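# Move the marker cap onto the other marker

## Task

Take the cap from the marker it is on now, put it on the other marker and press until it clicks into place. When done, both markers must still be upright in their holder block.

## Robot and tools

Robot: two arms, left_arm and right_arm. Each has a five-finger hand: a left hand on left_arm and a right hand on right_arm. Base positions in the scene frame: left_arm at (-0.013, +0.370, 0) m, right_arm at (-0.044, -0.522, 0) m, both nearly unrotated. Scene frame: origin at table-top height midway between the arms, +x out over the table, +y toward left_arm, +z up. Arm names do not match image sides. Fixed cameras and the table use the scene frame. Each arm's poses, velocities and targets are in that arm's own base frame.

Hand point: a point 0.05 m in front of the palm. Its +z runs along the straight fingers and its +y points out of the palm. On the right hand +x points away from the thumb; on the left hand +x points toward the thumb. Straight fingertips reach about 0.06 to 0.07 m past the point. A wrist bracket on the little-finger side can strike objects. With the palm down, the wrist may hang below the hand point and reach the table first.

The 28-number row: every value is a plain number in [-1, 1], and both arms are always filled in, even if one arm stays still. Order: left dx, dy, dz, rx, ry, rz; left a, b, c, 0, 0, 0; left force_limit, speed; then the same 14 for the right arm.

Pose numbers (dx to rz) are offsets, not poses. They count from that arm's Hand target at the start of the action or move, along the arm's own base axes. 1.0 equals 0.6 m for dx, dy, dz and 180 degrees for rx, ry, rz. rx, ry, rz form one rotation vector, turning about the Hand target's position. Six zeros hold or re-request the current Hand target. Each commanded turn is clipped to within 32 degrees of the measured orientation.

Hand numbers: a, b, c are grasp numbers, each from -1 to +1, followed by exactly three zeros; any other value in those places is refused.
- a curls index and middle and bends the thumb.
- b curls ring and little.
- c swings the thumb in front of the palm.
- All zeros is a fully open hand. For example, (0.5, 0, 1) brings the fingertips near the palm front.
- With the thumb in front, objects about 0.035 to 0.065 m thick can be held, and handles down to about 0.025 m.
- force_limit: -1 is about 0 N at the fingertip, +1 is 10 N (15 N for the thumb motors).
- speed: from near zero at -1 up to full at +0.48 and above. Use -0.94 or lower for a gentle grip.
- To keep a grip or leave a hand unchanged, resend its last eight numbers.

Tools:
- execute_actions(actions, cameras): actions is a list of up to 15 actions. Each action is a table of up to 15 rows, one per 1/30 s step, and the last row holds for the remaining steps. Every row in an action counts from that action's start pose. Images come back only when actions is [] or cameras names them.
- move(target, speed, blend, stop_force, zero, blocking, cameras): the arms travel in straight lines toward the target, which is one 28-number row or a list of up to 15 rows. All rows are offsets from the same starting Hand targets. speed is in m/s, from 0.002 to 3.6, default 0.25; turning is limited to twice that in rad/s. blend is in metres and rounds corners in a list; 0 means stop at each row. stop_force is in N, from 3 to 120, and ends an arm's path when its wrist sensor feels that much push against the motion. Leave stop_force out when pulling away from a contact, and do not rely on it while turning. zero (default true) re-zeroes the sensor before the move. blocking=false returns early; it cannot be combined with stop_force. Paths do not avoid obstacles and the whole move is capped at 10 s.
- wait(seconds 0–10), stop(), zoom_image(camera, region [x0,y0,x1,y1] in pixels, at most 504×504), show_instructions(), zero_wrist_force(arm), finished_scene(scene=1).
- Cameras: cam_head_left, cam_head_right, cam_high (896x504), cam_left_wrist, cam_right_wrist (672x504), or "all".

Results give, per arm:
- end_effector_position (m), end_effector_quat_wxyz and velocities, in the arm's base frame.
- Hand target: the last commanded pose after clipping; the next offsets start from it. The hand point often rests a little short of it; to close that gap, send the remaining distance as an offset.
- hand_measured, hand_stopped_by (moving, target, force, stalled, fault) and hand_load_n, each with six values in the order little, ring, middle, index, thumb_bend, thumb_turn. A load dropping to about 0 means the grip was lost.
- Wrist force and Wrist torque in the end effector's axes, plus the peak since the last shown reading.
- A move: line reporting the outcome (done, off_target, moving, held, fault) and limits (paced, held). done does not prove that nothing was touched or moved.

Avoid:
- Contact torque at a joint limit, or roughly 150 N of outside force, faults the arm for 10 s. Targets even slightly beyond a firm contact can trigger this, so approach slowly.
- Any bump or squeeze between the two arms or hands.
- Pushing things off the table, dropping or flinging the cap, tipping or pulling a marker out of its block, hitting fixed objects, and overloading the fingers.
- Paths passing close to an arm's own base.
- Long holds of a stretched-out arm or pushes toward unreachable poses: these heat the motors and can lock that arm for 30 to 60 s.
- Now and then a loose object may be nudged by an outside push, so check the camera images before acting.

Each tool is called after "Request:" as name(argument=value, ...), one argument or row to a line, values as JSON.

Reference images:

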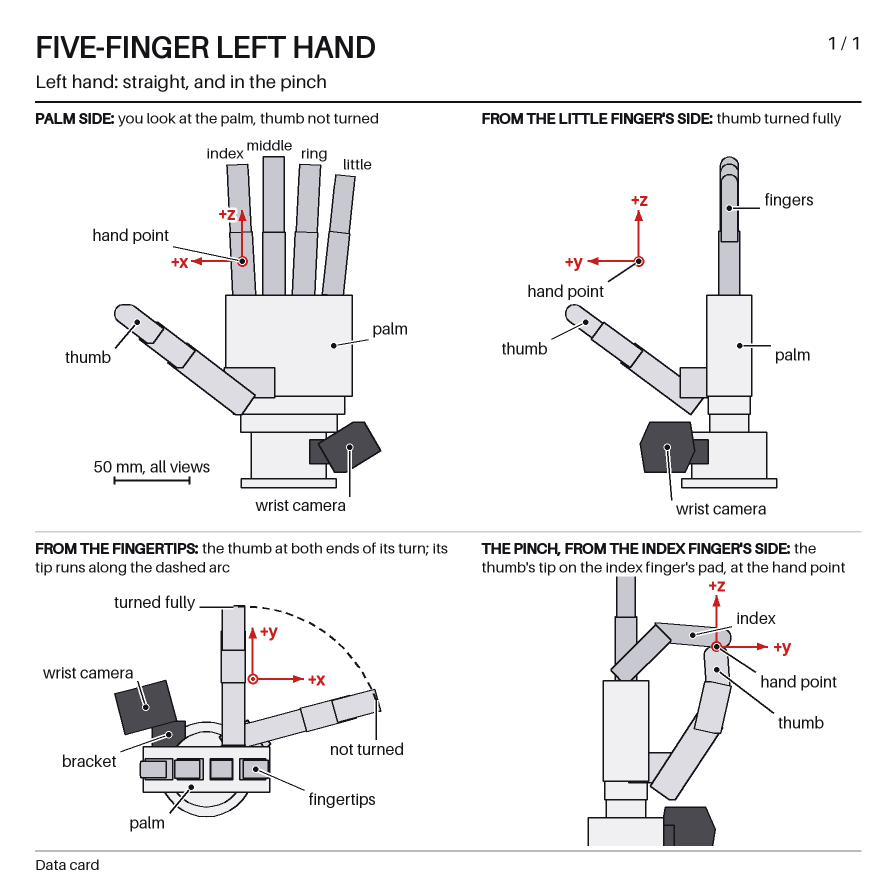

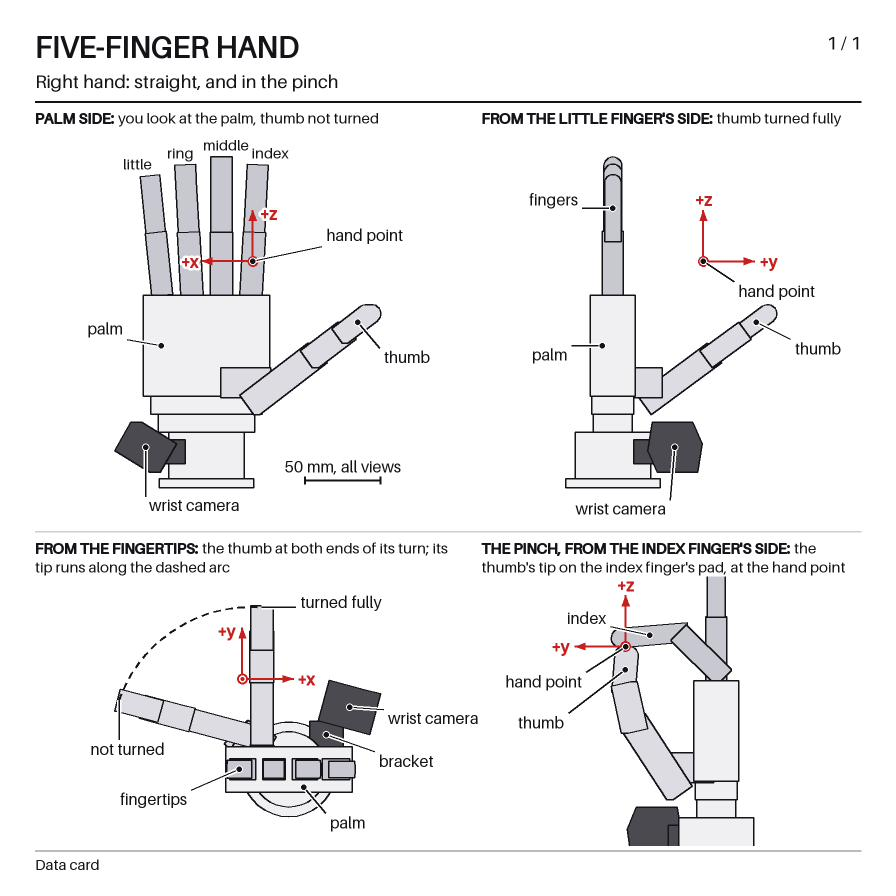

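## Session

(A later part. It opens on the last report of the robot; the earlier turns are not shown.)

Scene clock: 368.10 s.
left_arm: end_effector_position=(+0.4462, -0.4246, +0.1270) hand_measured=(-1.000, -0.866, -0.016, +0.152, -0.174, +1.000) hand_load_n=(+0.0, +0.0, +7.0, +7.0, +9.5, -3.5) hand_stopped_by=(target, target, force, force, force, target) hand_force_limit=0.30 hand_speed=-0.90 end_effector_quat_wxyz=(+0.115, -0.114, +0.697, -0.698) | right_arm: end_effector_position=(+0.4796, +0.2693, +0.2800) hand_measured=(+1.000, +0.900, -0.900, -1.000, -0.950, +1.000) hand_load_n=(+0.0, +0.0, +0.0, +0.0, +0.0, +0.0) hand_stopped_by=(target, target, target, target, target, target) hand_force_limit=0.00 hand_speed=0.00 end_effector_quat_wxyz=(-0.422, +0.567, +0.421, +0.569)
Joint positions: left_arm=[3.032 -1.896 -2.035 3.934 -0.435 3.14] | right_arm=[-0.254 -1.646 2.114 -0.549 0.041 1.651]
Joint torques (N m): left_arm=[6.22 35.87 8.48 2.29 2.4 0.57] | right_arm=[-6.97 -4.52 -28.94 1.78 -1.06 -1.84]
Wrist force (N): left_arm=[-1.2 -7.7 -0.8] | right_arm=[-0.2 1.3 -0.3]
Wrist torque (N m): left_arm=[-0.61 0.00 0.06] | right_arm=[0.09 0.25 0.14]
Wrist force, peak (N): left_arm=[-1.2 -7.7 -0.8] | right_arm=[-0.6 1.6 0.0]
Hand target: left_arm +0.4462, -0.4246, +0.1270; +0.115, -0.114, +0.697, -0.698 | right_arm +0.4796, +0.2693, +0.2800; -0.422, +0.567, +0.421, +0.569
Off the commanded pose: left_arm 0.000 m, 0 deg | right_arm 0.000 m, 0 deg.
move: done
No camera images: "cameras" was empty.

Request:
move(
  target=[0,0,0.01,0,0,0, 0.9,0,1,0,0,0, 0.3,-0.9, 0,0,0,0,0,0, 0,1,1,0,0,0, 0.0,0.0],
  speed=0.02,
  cameras=["cam_left_wrist","cam_right_wrist"],
)

Request:
zoom_image(
  camera="cam_right_wrist",
  region=[220, 150, 340, 330],
)

Request:
zoom_image(
  camera="cam_left_wrist",
  region=[150, 150, 370, 310],
)

Scene clock: 372.90 s.
left_arm: end_effector_position=(+0.4462, -0.4246, +0.1331) hand_measured=(-1.000, -0.866, -0.016, +0.152, -0.174, +1.000) hand_load_n=(+0.0, +0.0, +6.0, +6.5, +10.5, -3.5) hand_stopped_by=(target, target, force, force, force, target) hand_force_limit=0.30 hand_speed=-0.90 end_effector_quat_wxyz=(+0.115, -0.114, +0.697, -0.698) | right_arm: end_effector_position=(+0.4796, +0.2693, +0.2800) hand_measured=(+1.000, +0.900, -0.900, -1.000, -0.950, +1.000) hand_load_n=(-0.5, +0.0, +0.0, +0.0, +0.0, +0.0) hand_stopped_by=(target, target, target, target, target, target) hand_force_limit=0.00 hand_speed=0.00 end_effector_quat_wxyz=(-0.422, +0.567, +0.421, +0.569)
Joint positions: left_arm=[3.032 -1.885 -2.03 3.918 -0.435 3.14] | right_arm=[-0.254 -1.646 2.114 -0.549 0.041 1.651]
Joint torques (N m): left_arm=[5.2 20.56 17.28 1.55 2.35 0.11] | right_arm=[-7.26 -3.75 -29.42 1.71 -1.07 -1.8]
Wrist force (N): left_arm=[-1.3 -0.7 -0.5] | right_arm=[-0.4 1.3 -0.1]
Wrist torque (N m): left_arm=[-0.36 0.01 -0.05] | right_arm=[0.08 0.28 0.13]
Wrist force, peak (N): left_arm=[-1.1 -8.1 -0.9] | right_arm=[-0.2 1.8 -0.1]
Hand target: left_arm +0.4462, -0.4246, +0.1330; +0.115, -0.114, +0.697, -0.698 | right_arm +0.4796, +0.2693, +0.2800; -0.422, +0.567, +0.421, +0.569
Off the commanded pose: left_arm 0.000 m, 0 deg | right_arm 0.000 m, 0 deg.
move: done
camera_calibration:
cam_left_wrist: T_world_to_cam=[[-0.226326, -0.0534535, 0.972584, -0.0560053], [-0.952695, 0.22009, -0.209602, 0.546584], [-0.202852, -0.974014, -0.100737, -0.190363], [0, 0, 0, 1]] pos_world=[0.469437, -0.308707, 0.149858]
cam_right_wrist: T_world_to_cam=[[0.911116, -0.30013, 0.282471, -0.439636], [0.0602713, -0.580966, -0.811693, 0.34879], [0.40772, 0.756572, -0.511238, -0.139866], [0, 0, 0, 1]] pos_world=[0.436563, 0.176506, 0.33579]
Images, in order (width x height): cam_left_wrist 672x504, cam_right_wrist 672x504.

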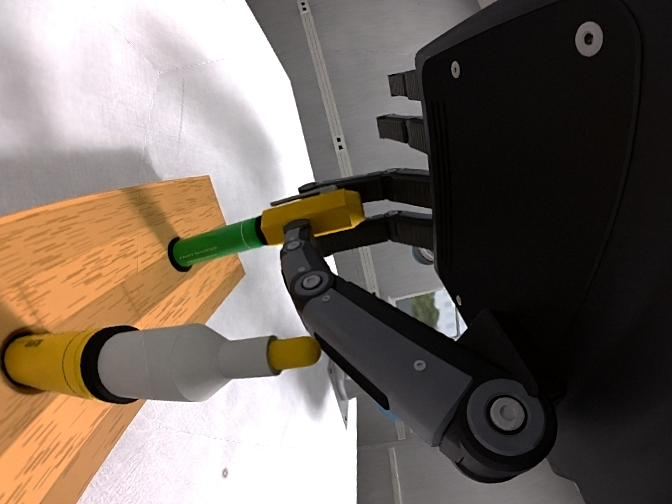

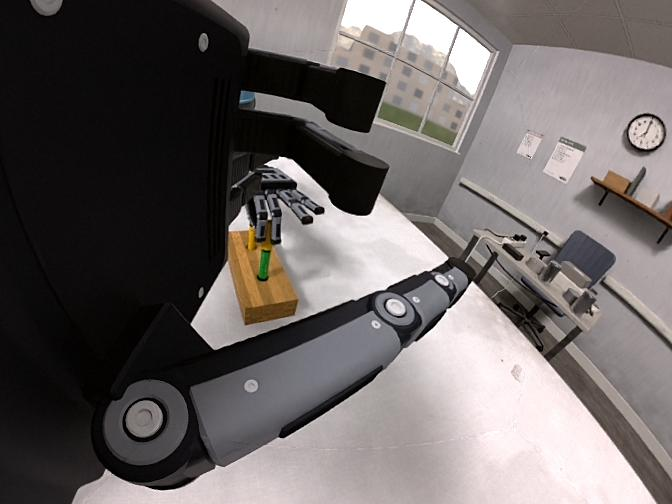

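Scaled by 2.800 from the camera's 672x504 image, which has a finer 960x720 frame.

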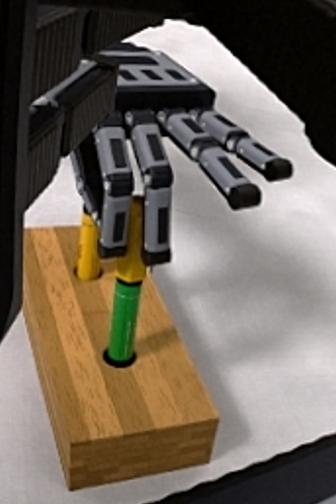

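Scaled by 2.291 from the camera's 672x504 image, which has a finer 960x720 frame.

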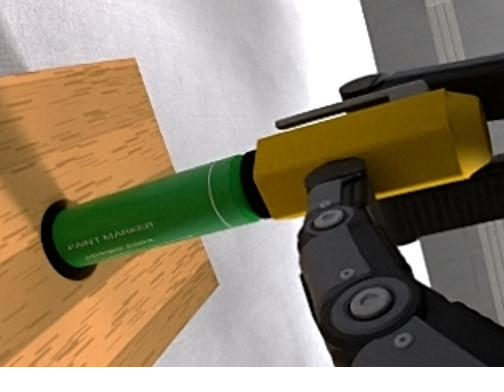

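Request:
move(
  target=[0,0,0.0067,0,0,0, 0.9,0,1,0,0,0, 0.3,-0.9, -0.0525,0.1788,-0.2167,0,0,0, 0,1,1,0,0,0, 0.0,0.0],
  speed=0.12,
  cameras=["cam_left_wrist","cam_right_wrist","cam_high","cam_head_left"],
)

Scene clock: 398.20 s.
left_arm: end_effector_position=(+0.4462, -0.4246, +0.1370) hand_measured=(-1.000, -0.866, -0.016, +0.152, -0.174, +1.000) hand_load_n=(+0.0, +0.0, +6.0, +6.5, +10.0, -3.0) hand_stopped_by=(target, target, force, force, force, target) hand_force_limit=0.30 hand_speed=-0.90 end_effector_quat_wxyz=(+0.115, -0.114, +0.697, -0.698) | right_arm: end_effector_position=(+0.4480, +0.3765, +0.1499) hand_measured=(+1.000, +0.900, -0.900, -1.000, -0.950, +1.000) hand_load_n=(+0.0, +0.0, +0.0, +0.0, +0.0, +0.0) hand_stopped_by=(target, target, target, target, target, target) hand_force_limit=0.00 hand_speed=0.00 end_effector_quat_wxyz=(-0.422, +0.567, +0.421, +0.569)
Joint positions: left_arm=[3.032 -1.878 -2.026 3.907 -0.435 3.14] | right_arm=[0.066 -1.393 2.269 -0.885 0.36 1.579]
Joint torques (N m): left_arm=[2.78 33.14 21.74 -0.33 2.05 -0.84] | right_arm=[1.16 -22.18 -24.38 0.93 -0.27 -0.81]
Wrist force (N): left_arm=[-1.3 -1.2 -0.4] | right_arm=[-0.5 1.5 -0.4]
Wrist torque (N m): left_arm=[-0.42 0.00 -0.05] | right_arm=[0.12 0.28 0.08]
Wrist force, peak (N): left_arm=[-1.4 -2.1 -0.8] | right_arm=[0.3 2.2 -0.6]
Hand target: left_arm +0.4462, -0.4246, +0.1370; +0.115, -0.114, +0.697, -0.698 | right_arm +0.4481, +0.3766, +0.1500; -0.422, +0.567, +0.421, +0.569
Off the commanded pose: left_arm 0.000 m, 0 deg | right_arm 0.000 m, 0 deg.
move: done
camera_calibration:
cam_left_wrist: T_world_to_cam=[[-0.226347, -0.053548, 0.972574, -0.0598168], [-0.952691, 0.22011, -0.2096, 0.547405], [-0.202849, -0.974004, -0.100836, -0.189953], [0, 0, 0, 1]] pos_world=[0.469437, -0.308707, 0.153759]
cam_right_wrist: T_world_to_cam=[[0.91123, -0.300128, 0.282105, -0.341953], [0.059932, -0.580994, -0.811698, 0.307571], [0.407515, 0.756551, -0.511432, -0.274587], [0, 0, 0, 1]] pos_world=[0.405063, 0.283806, 0.20569]
Images, in order (width x height): cam_head_left 896x504, cam_high 896x504, cam_left_wrist 672x504, cam_right_wrist 672x504.

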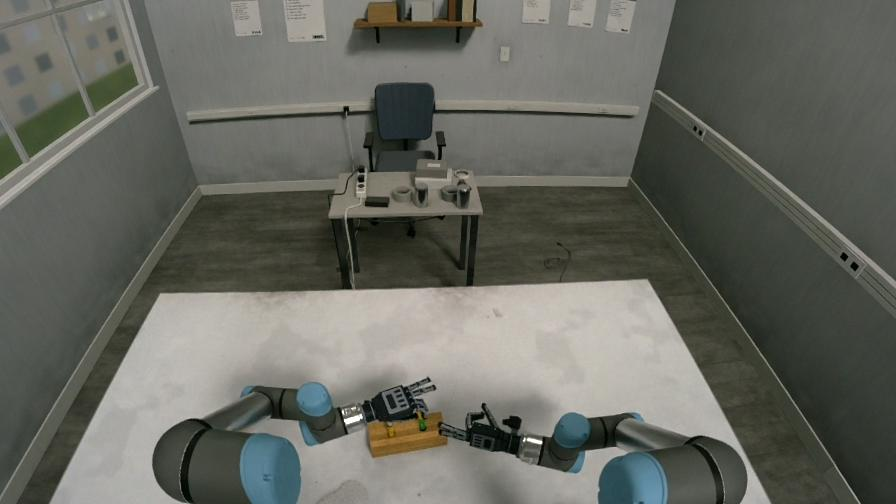

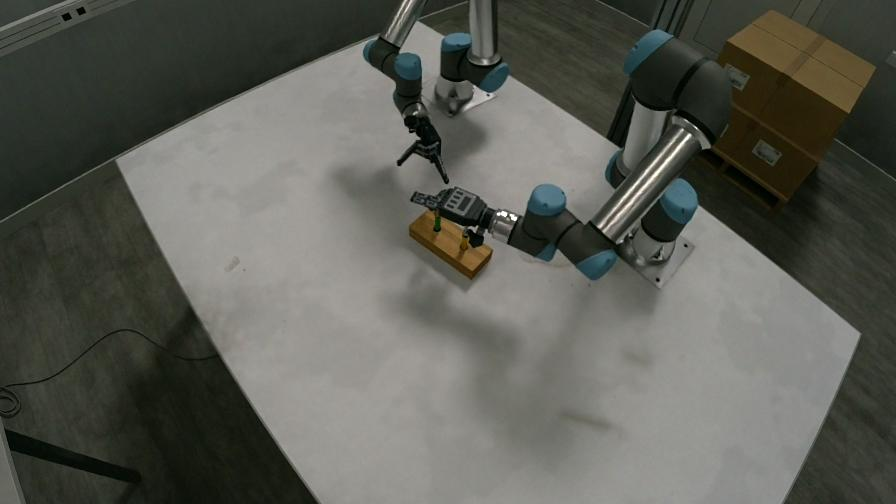

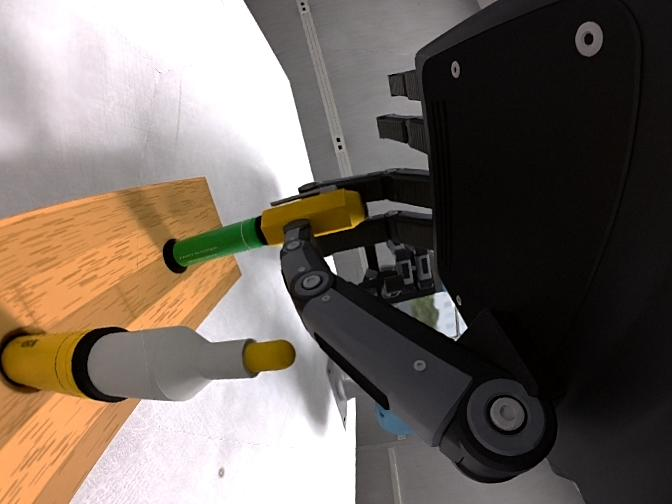

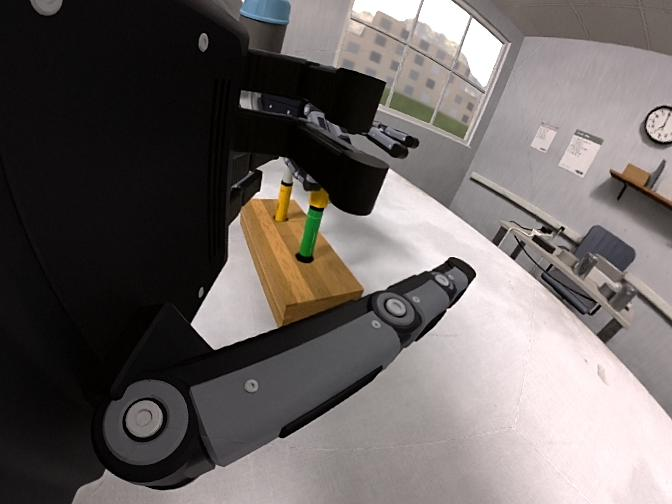

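Request:
zoom_image(
  camera="cam_right_wrist",
  region=[230, 140, 430, 340],
)

Scaled by 2.520 from the camera's 672x504 image, which has a finer 960x720 frame.

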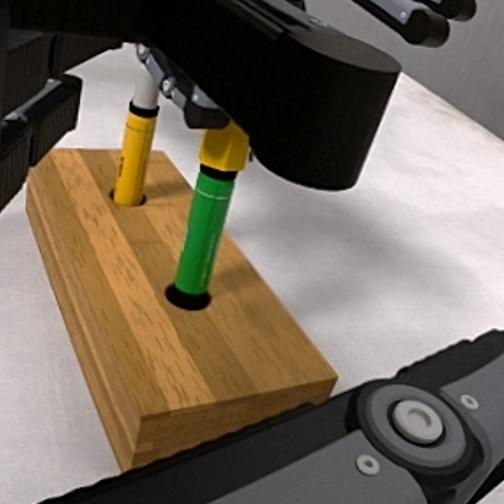

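Request:
move(
  target=[0,0,0,0,0,0, 0.9,0,1,0,0,0, 0.3,-0.9, -0.0085,0.0023,-0.13,0,0,0, 0,1,1,0,0,0, 0.0,0.0],
  speed=0.1,
  stop_force=10,
  cameras=["cam_right_wrist","cam_head_left","cam_head_right"],
)

Request:
zoom_image(
  camera="cam_right_wrist",
  region=[220, 60, 440, 260],
)

Scene clock: 423.20 s.
left_arm: end_effector_position=(+0.4462, -0.4246, +0.1370) hand_measured=(-1.000, -0.866, -0.016, +0.152, -0.174, +1.000) hand_load_n=(+0.0, +0.0, +6.0, +6.5, +10.5, -3.5) hand_stopped_by=(target, target, force, force, force, target) hand_force_limit=0.30 hand_speed=-0.90 end_effector_quat_wxyz=(+0.115, -0.114, +0.697, -0.698) | right_arm: end_effector_position=(+0.4429, +0.3780, +0.0720) hand_measured=(+1.000, +0.900, -0.900, -1.000, -0.950, +1.000) hand_load_n=(+0.0, +0.0, +0.0, +0.0, +0.0, +0.0) hand_stopped_by=(target, target, target, target, target, target) hand_force_limit=0.00 hand_speed=0.00 end_effector_quat_wxyz=(-0.422, +0.567, +0.421, +0.569)
Joint positions: left_arm=[3.032 -1.878 -2.026 3.907 -0.435 3.14] | right_arm=[0.071 -1.193 2.329 -1.146 0.365 1.579]
Joint torques (N m): left_arm=[-0.23 15.59 10.14 2.2 1.58 -1.11] | right_arm=[-7.13 -14.68 -21.28 -2.09 -1.07 -1.91]
Wrist force (N): left_arm=[-1.5 -0.5 -0.6] | right_arm=[-0.4 1.4 -0.3]
Wrist torque (N m): left_arm=[-0.33 0.02 -0.07] | right_arm=[0.10 0.24 0.11]
Wrist force, peak (N): left_arm=[-1.7 -1.3 -0.6] | right_arm=[-0.8 1.7 -0.6]
Hand target: left_arm +0.4462, -0.4246, +0.1370; +0.115, -0.114, +0.697, -0.698 | right_arm +0.4430, +0.3779, +0.0720; -0.422, +0.567, +0.421, +0.569
Off the commanded pose: left_arm 0.000 m, 0 deg | right_arm 0.000 m, 0 deg.
move: done
camera_calibration:
cam_right_wrist: T_world_to_cam=[[0.911116, -0.30013, 0.282471, -0.314911], [0.0602713, -0.580966, -0.811693, 0.245315], [0.40772, 0.756572, -0.511238, -0.31352], [0, 0, 0, 1]] pos_world=[0.399963, 0.285206, 0.12779]
Images, in order (width x height): cam_head_left 896x504, cam_head_right 896x504, cam_right_wrist 672x504.

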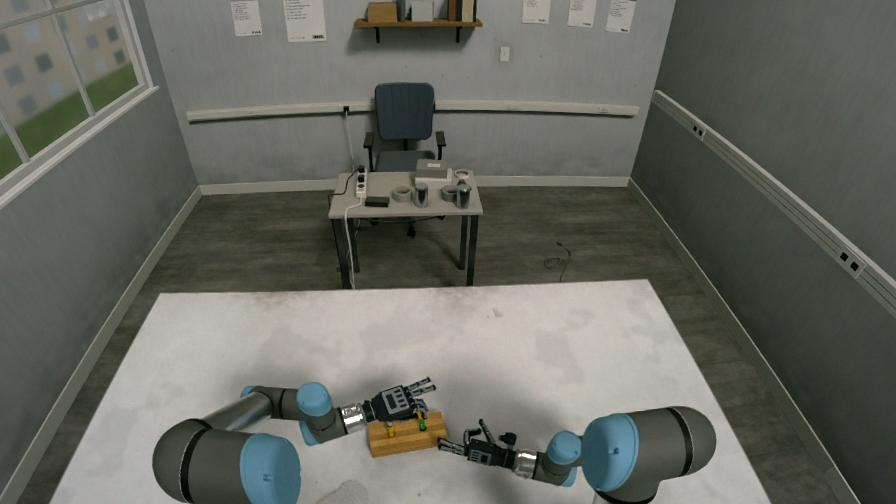

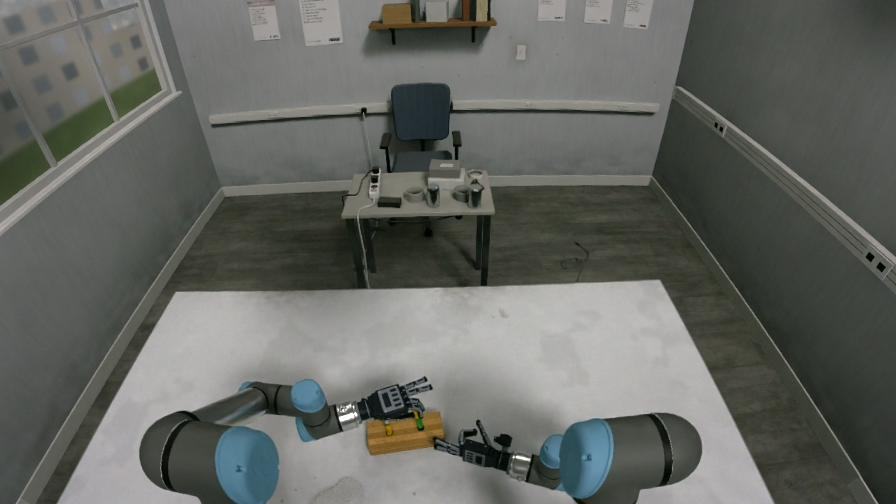

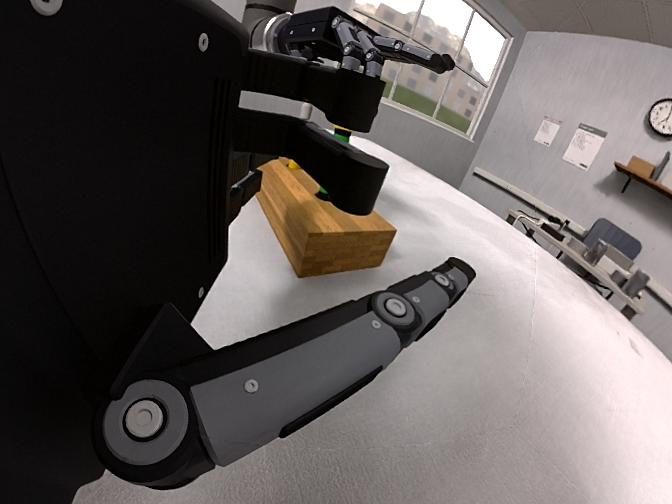

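Scaled by 2.291 from the camera's 672x504 image, which has a finer 960x720 frame.

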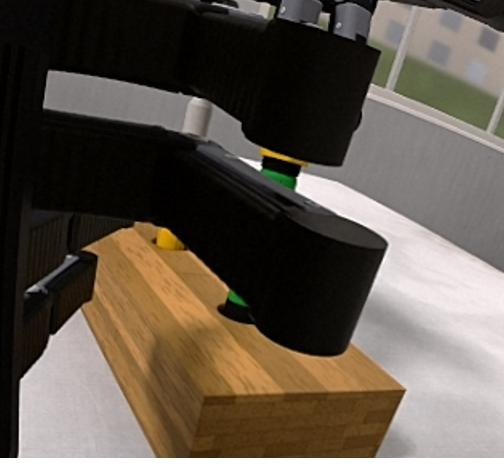

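Request:
move(
  target=[0,0,0,0,0,0, 0.9,0,1,0,0,0, 0.3,-0.9, 0,0,0.0083,0,0,0, 0,0,1,0,0,0, 0.0,0.4],
  speed=0.1,
  cameras=["cam_right_wrist"],
)

Request:
zoom_image(
  camera="cam_right_wrist",
  region=[220, 60, 440, 260],
)

Request:
zoom_image(
  camera="cam_right_wrist",
  region=[350, 180, 500, 320],
)

Scene clock: 459.50 s.
left_arm: end_effector_position=(+0.4462, -0.4246, +0.1370) hand_measured=(-1.000, -0.866, -0.016, +0.152, -0.174, +1.000) hand_load_n=(+0.0, +0.0, +6.0, +6.5, +10.5, -3.5) hand_stopped_by=(target, target, force, force, force, target) hand_force_limit=0.30 hand_speed=-0.90 end_effector_quat_wxyz=(+0.115, -0.114, +0.697, -0.698) | right_arm: end_effector_position=(+0.4430, +0.3779, +0.0771) hand_measured=(-1.000, -1.000, -1.000, -1.000, -0.650, +1.000) hand_load_n=(+0.0, +0.0, +0.0, +0.0, +0.0, +0.5) hand_stopped_by=(target, target, target, target, target, target) hand_force_limit=0.00 hand_speed=0.40 end_effector_quat_wxyz=(-0.422, +0.567, +0.421, +0.569)
Joint positions: left_arm=[3.032 -1.878 -2.026 3.907 -0.435 3.14] | right_arm=[0.071 -1.207 2.327 -1.129 0.365 1.579]
Joint torques (N m): left_arm=[-2.04 15.3 9.13 2.32 1.23 -1.18] | right_arm=[-6.76 -14.21 -18.96 -2.46 -1.02 -1.68]
Wrist force (N): left_arm=[-1.3 -0.9 -0.5] | right_arm=[-0.4 1.4 -0.6]
Wrist torque (N m): left_arm=[-0.38 0.00 -0.06] | right_arm=[0.11 0.26 0.10]
Wrist force, peak (N): left_arm=[-1.5 -1.0 -0.7] | right_arm=[-0.5 1.9 -0.5]
Hand target: left_arm +0.4462, -0.4246, +0.1370; +0.115, -0.114, +0.697, -0.698 | right_arm +0.4430, +0.3779, +0.0770; -0.422, +0.567, +0.421, +0.569
Off the commanded pose: left_arm 0.000 m, 0 deg | right_arm 0.000 m, 0 deg.
move: done
camera_calibration:
cam_right_wrist: T_world_to_cam=[[0.911117, -0.300146, 0.282449, -0.316316], [0.0602466, -0.580958, -0.811701, 0.249382], [0.40772, 0.756571, -0.511238, -0.310964], [0, 0, 0, 1]] pos_world=[0.399963, 0.285206, 0.13279]
Images, in order (width x height): cam_right_wrist 672x504.

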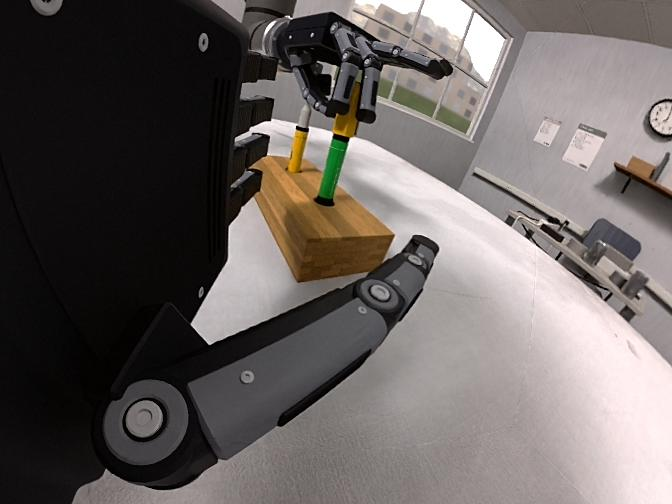

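Scaled by 2.291 from the camera's 672x504 image, which has a finer 960x720 frame.

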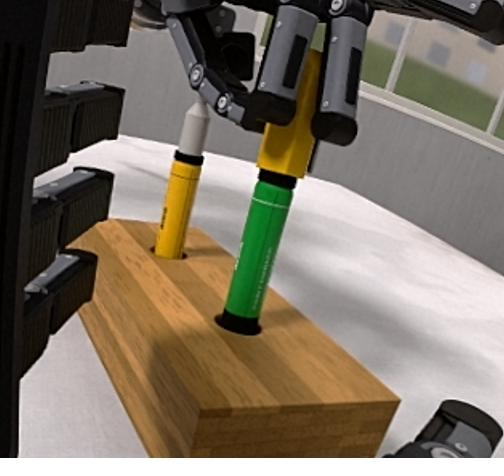

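Scaled by 3.360 from the camera's 672x504 image, which has a finer 960x720 frame.

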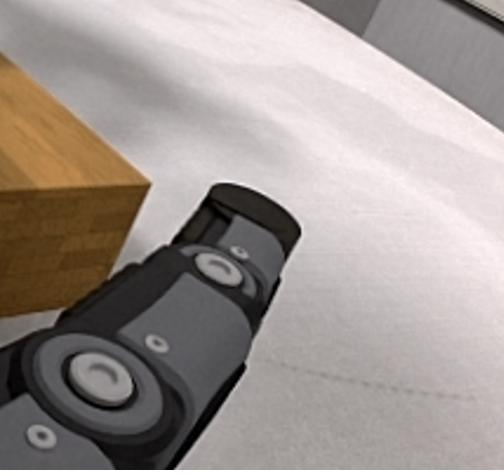

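Request:
zoom_image(
  camera="cam_right_wrist",
  region=[285, 130, 375, 220],
)

Scaled by 5.600 from the camera's 672x504 image, which has a finer 960x720 frame.

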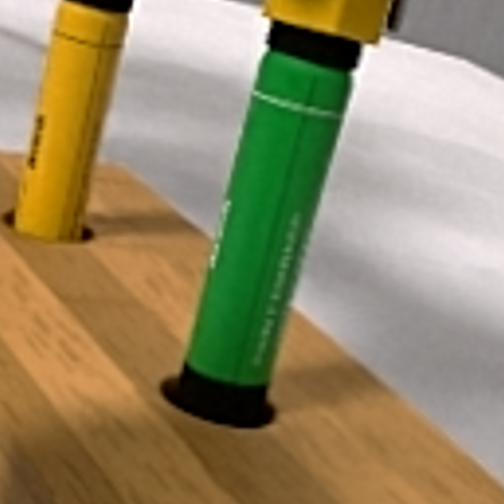

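Request:
move(
  target=[0,0,0,0,0,0, 0.9,0,1,0,0,0, 0.3,-0.9, 0.0247,0.0968,0,0,0,0.0333, 0,0,1,0,0,0, 0.0,0.4],
  speed=0.1,
  stop_force=8,
  cameras=["cam_right_wrist","cam_head_right","cam_left_wrist"],
)

Request:
zoom_image(
  camera="cam_right_wrist",
  region=[220, 60, 460, 280],
)

Request:
zoom_image(
  camera="cam_head_right",
  region=[340, 360, 560, 490],
)

Scene clock: 521.83 s.
left_arm: end_effector_position=(+0.4462, -0.4246, +0.1370) hand_measured=(-1.000, -0.866, -0.016, +0.152, -0.174, +1.000) hand_load_n=(+0.0, +0.0, +6.0, +6.5, +10.5, -3.5) hand_stopped_by=(target, target, force, force, force, target) hand_force_limit=0.30 hand_speed=-0.90 end_effector_quat_wxyz=(+0.115, -0.114, +0.697, -0.698) | right_arm: end_effector_position=(+0.4578, +0.4360, +0.0770) hand_measured=(-1.000, -1.000, -1.000, -1.000, -0.650, +1.000) hand_load_n=(+0.0, +0.0, +0.0, +0.0, +0.0, +0.5) hand_stopped_by=(target, target, target, target, target, target) hand_force_limit=0.00 hand_speed=0.40 end_effector_quat_wxyz=(-0.451, +0.544, +0.450, +0.546)
Joint positions: left_arm=[3.032 -1.878 -2.026 3.907 -0.435 3.14] | right_arm=[0.185 -1.123 2.166 -1.052 0.375 1.579]
Joint torques (N m): left_arm=[-5.03 16.38 9.65 2.21 0.94 -1.24] | right_arm=[-3.64 -38.57 -4.25 -2.38 1.97 1.16]
Wrist force (N): left_arm=[-1.1 -1.0 -0.6] | right_arm=[-0.3 1.6 -0.3]
Wrist torque (N m): left_arm=[-0.40 -0.03 -0.03] | right_arm=[0.13 0.22 0.27]
Wrist force, peak (N): left_arm=[-1.5 -1.3 -0.5] | right_arm=[-0.4 1.6 -1.2]
Hand target: left_arm +0.4462, -0.4246, +0.1370; +0.115, -0.114, +0.697, -0.698 | right_arm +0.4578, +0.4360, +0.0770; -0.451, +0.544, +0.450, +0.546
Off the commanded pose: left_arm 0.000 m, 0 deg | right_arm 0.000 m, 0 deg.
move: done
camera_calibration:
cam_left_wrist: T_world_to_cam=[[-0.226347, -0.053548, 0.972574, -0.0598168], [-0.952691, 0.22011, -0.2096, 0.547405], [-0.202849, -0.974004, -0.100836, -0.189953], [0, 0, 0, 1]] pos_world=[0.469437, -0.308707, 0.153759]
cam_right_wrist: T_world_to_cam=[[0.937464, -0.203398, 0.282473, -0.366641], [0.120569, -0.571529, -0.811676, 0.250515], [0.326535, 0.794974, -0.511264, -0.340554], [0, 0, 0, 1]] pos_world=[0.424711, 0.339335, 0.13279]
Images, in order (width x height): cam_head_right 896x504, cam_left_wrist 672x504, cam_right_wrist 672x504.

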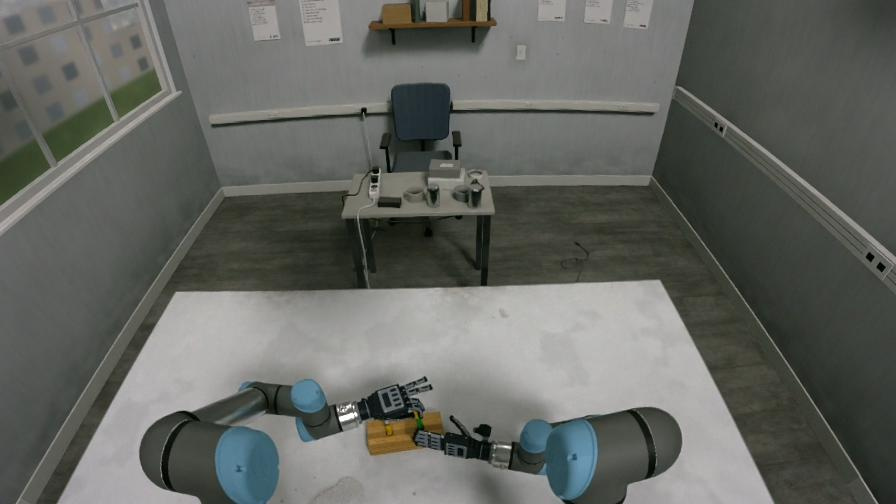

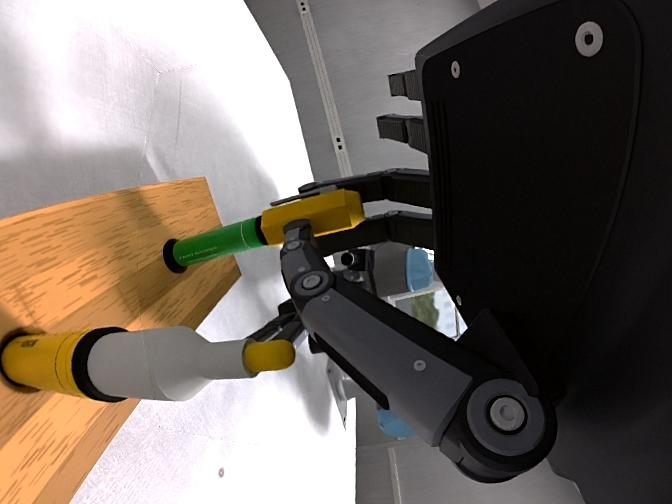

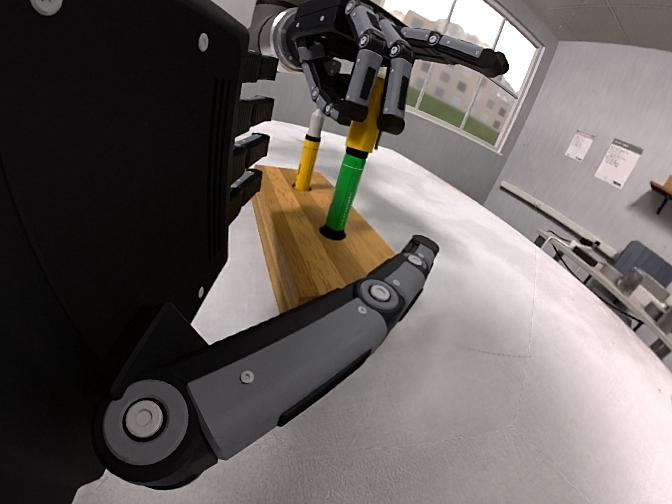

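Scaled by 2.100 from the camera's 672x504 image, which has a finer 960x720 frame.

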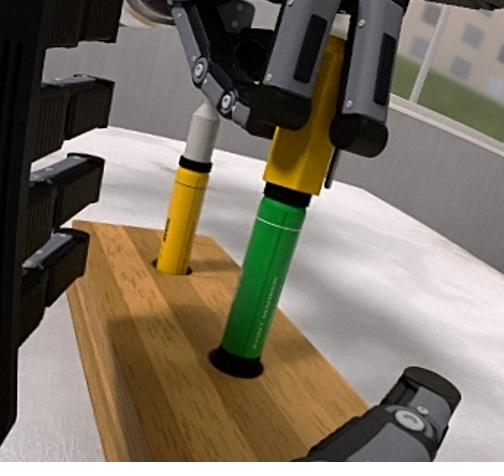

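Scaled by 2.291 from the camera's 896x504 image, which has a finer 1280x720 frame.

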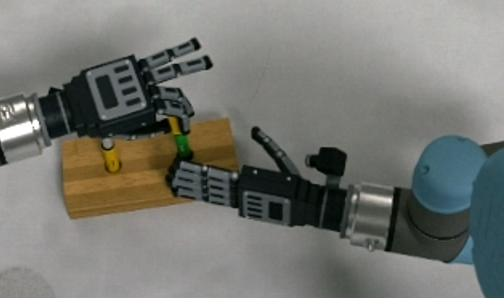

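Request:
zoom_image(
  camera="cam_right_wrist",
  region=[300, 120, 400, 250],
)

Request:
zoom_image(
  camera="cam_left_wrist",
  region=[150, 180, 310, 300],
)

Scaled by 3.877 from the camera's 672x504 image, which has a finer 960x720 frame.

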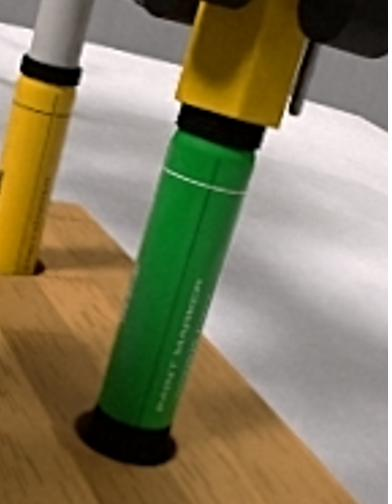

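Scaled by 3.150 from the camera's 672x504 image, which has a finer 960x720 frame.

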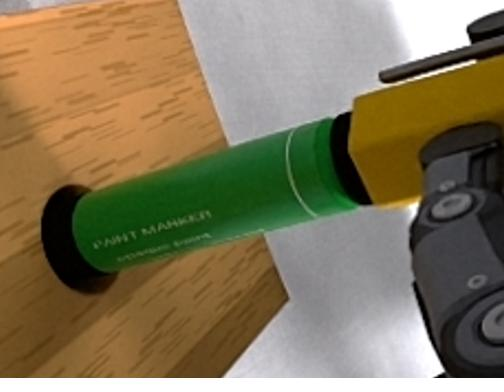

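Request:
move(
  target=[0,0,0,0,0,0, 0.9,0,1,0,0,0, 0.3,-0.9, 0.0047,0.059,0,0,0,0, 0,0,1,0,0,0, 0.0,0.4],
  speed=0.1,
  stop_force=8,
  cameras=["cam_right_wrist","cam_left_wrist"],
)

Request:
zoom_image(
  camera="cam_right_wrist",
  region=[310, 100, 450, 290],
)

Scene clock: 559.80 s.
left_arm: end_effector_position=(+0.4462, -0.4246, +0.1370) hand_measured=(-1.000, -0.866, -0.016, +0.152, -0.174, +1.000) hand_load_n=(+0.0, +0.0, +6.0, +6.5, +10.5, -3.5) hand_stopped_by=(target, target, force, force, force, target) hand_force_limit=0.30 hand_speed=-0.90 end_effector_quat_wxyz=(+0.115, -0.114, +0.697, -0.698) | right_arm: end_effector_position=(+0.4606, +0.4714, +0.0770) hand_measured=(-1.000, -1.000, -1.000, -1.000, -0.650, +1.000) hand_load_n=(+0.0, +0.0, +0.0, +0.0, +0.0, +0.0) hand_stopped_by=(target, target, target, target, target, target) hand_force_limit=0.00 hand_speed=0.40 end_effector_quat_wxyz=(-0.451, +0.544, +0.450, +0.546)
Joint positions: left_arm=[3.032 -1.878 -2.026 3.907 -0.435 3.14] | right_arm=[0.271 -1.09 2.103 -1.02 0.461 1.577]
Joint torques (N m): left_arm=[-8.19 15.93 8.77 2.34 0.57 -1.18] | right_arm=[0.7 -40.01 1.12 -2.58 1.55 0.66]
Wrist force (N): left_arm=[-1.4 -0.9 -0.4] | right_arm=[-0.4 1.5 -0.3]
Wrist torque (N m): left_arm=[-0.38 0.03 -0.07] | right_arm=[0.11 0.24 0.26]
Wrist force, peak (N): left_arm=[-1.5 -1.2 -0.7] | right_arm=[-0.5 1.8 -1.2]
Hand target: left_arm +0.4462, -0.4246, +0.1370; +0.115, -0.114, +0.697, -0.698 | right_arm +0.4606, +0.4714, +0.0770; -0.451, +0.544, +0.450, +0.546
Off the commanded pose: left_arm 0.000 m, 0 deg | right_arm 0.000 m, 0 deg.
move: done
camera_calibration:
cam_left_wrist: T_world_to_cam=[[-0.226347, -0.053548, 0.972574, -0.0598168], [-0.952691, 0.22011, -0.2096, 0.547405], [-0.202849, -0.974004, -0.100836, -0.189953], [0, 0, 0, 1]] pos_world=[0.469437, -0.308707, 0.153759]
cam_right_wrist: T_world_to_cam=[[0.937464, -0.203398, 0.282473, -0.362065], [0.120569, -0.571529, -0.811676, 0.27041], [0.326535, 0.794974, -0.511264, -0.369611], [0, 0, 0, 1]] pos_world=[0.427511, 0.374735, 0.13279]
Images, in order (width x height): cam_left_wrist 672x504, cam_right_wrist 672x504.

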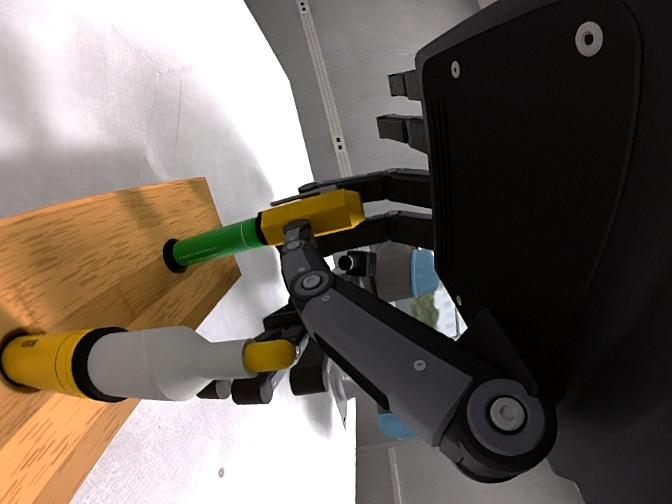

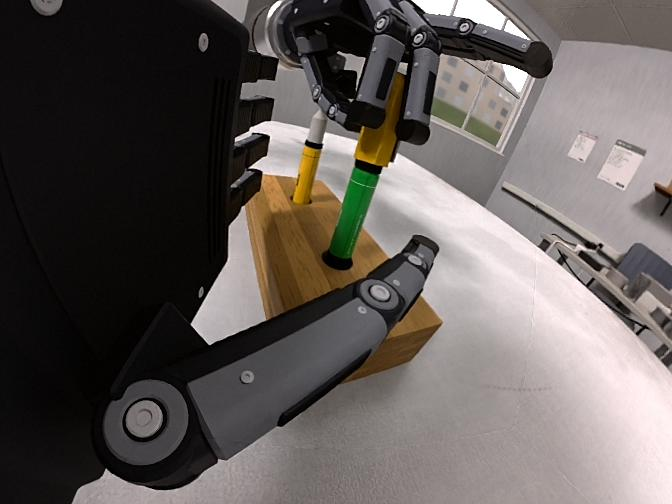

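Scaled by 2.653 from the camera's 672x504 image, which has a finer 960x720 frame.

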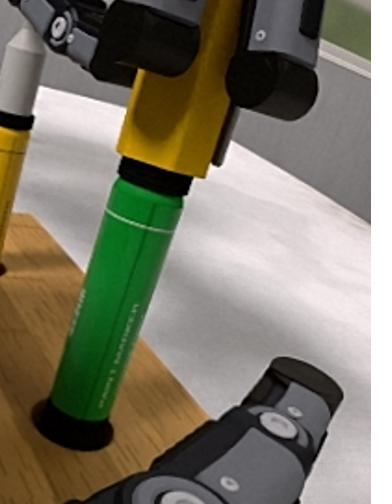

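Request:
move(
  target=[
    [0,0,0,0,0,0, 0.9,0,1,0,0,0, 0.3,-0.9, -0.0206,-0.0808,-0.005,0,0,0, 0,0,1,0,0,0, 0.0,0.4],
    [0,0,0,0,0,0, 0.9,0,1,0,0,0, 0.3,-0.9, -0.0206,-0.0808,-0.005,0,0,0, 0,1,1,0,0,0, 0.0,0.4],
  ],
  speed=0.15,
  cameras=["cam_right_wrist"],
)

Scene clock: 584.53 s.
left_arm: end_effector_position=(+0.4462, -0.4246, +0.1370) hand_measured=(-1.000, -0.866, -0.016, +0.152, -0.174, +1.000) hand_load_n=(+0.0, -0.5, +6.0, +6.5, +10.5, -3.5) hand_stopped_by=(target, target, force, force, force, target) hand_force_limit=0.30 hand_speed=-0.90 end_effector_quat_wxyz=(+0.115, -0.114, +0.697, -0.698) | right_arm: end_effector_position=(+0.4482, +0.4229, +0.0740) hand_measured=(+1.000, +0.900, -0.900, -1.000, -0.950, +1.000) hand_load_n=(+0.0, +0.5, +0.0, +0.0, +0.0, +0.0) hand_stopped_by=(target, target, target, target, target, target) hand_force_limit=0.00 hand_speed=0.40 end_effector_quat_wxyz=(-0.451, +0.544, +0.450, +0.546)
Joint positions: left_arm=[3.032 -1.878 -2.026 3.907 -0.435 3.14] | right_arm=[0.155 -1.137 2.21 -1.082 0.345 1.58]
Joint torques (N m): left_arm=[-7.69 16.12 9.65 2.22 0.26 -1.27] | right_arm=[-7.26 -16.12 -22.28 1.49 -1.33 -1.96]
Wrist force (N): left_arm=[-1.5 -0.9 -0.5] | right_arm=[-0.4 1.6 -0.3]
Wrist torque (N m): left_arm=[-0.38 0.03 -0.07] | right_arm=[0.14 0.26 0.08]
Wrist force, peak (N): left_arm=[-1.5 -1.2 -0.7] | right_arm=[-0.5 1.7 -1.6]
Hand target: left_arm +0.4462, -0.4246, +0.1370; +0.115, -0.114, +0.697, -0.698 | right_arm +0.4482, +0.4229, +0.0740; -0.451, +0.544, +0.450, +0.546
Off the commanded pose: left_arm 0.000 m, 0 deg | right_arm 0.000 m, 0 deg.
move: done
camera_calibration:
cam_right_wrist: T_world_to_cam=[[0.937464, -0.203398, 0.282473, -0.359552], [0.120569, -0.571529, -0.811676, 0.241739], [0.326535, 0.794974, -0.511264, -0.328572], [0, 0, 0, 1]] pos_world=[0.415211, 0.326235, 0.12979]
Images, in order (width x height): cam_right_wrist 672x504.

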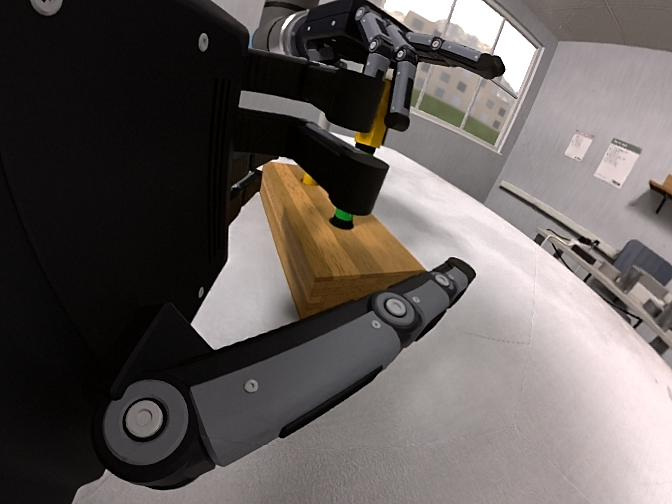

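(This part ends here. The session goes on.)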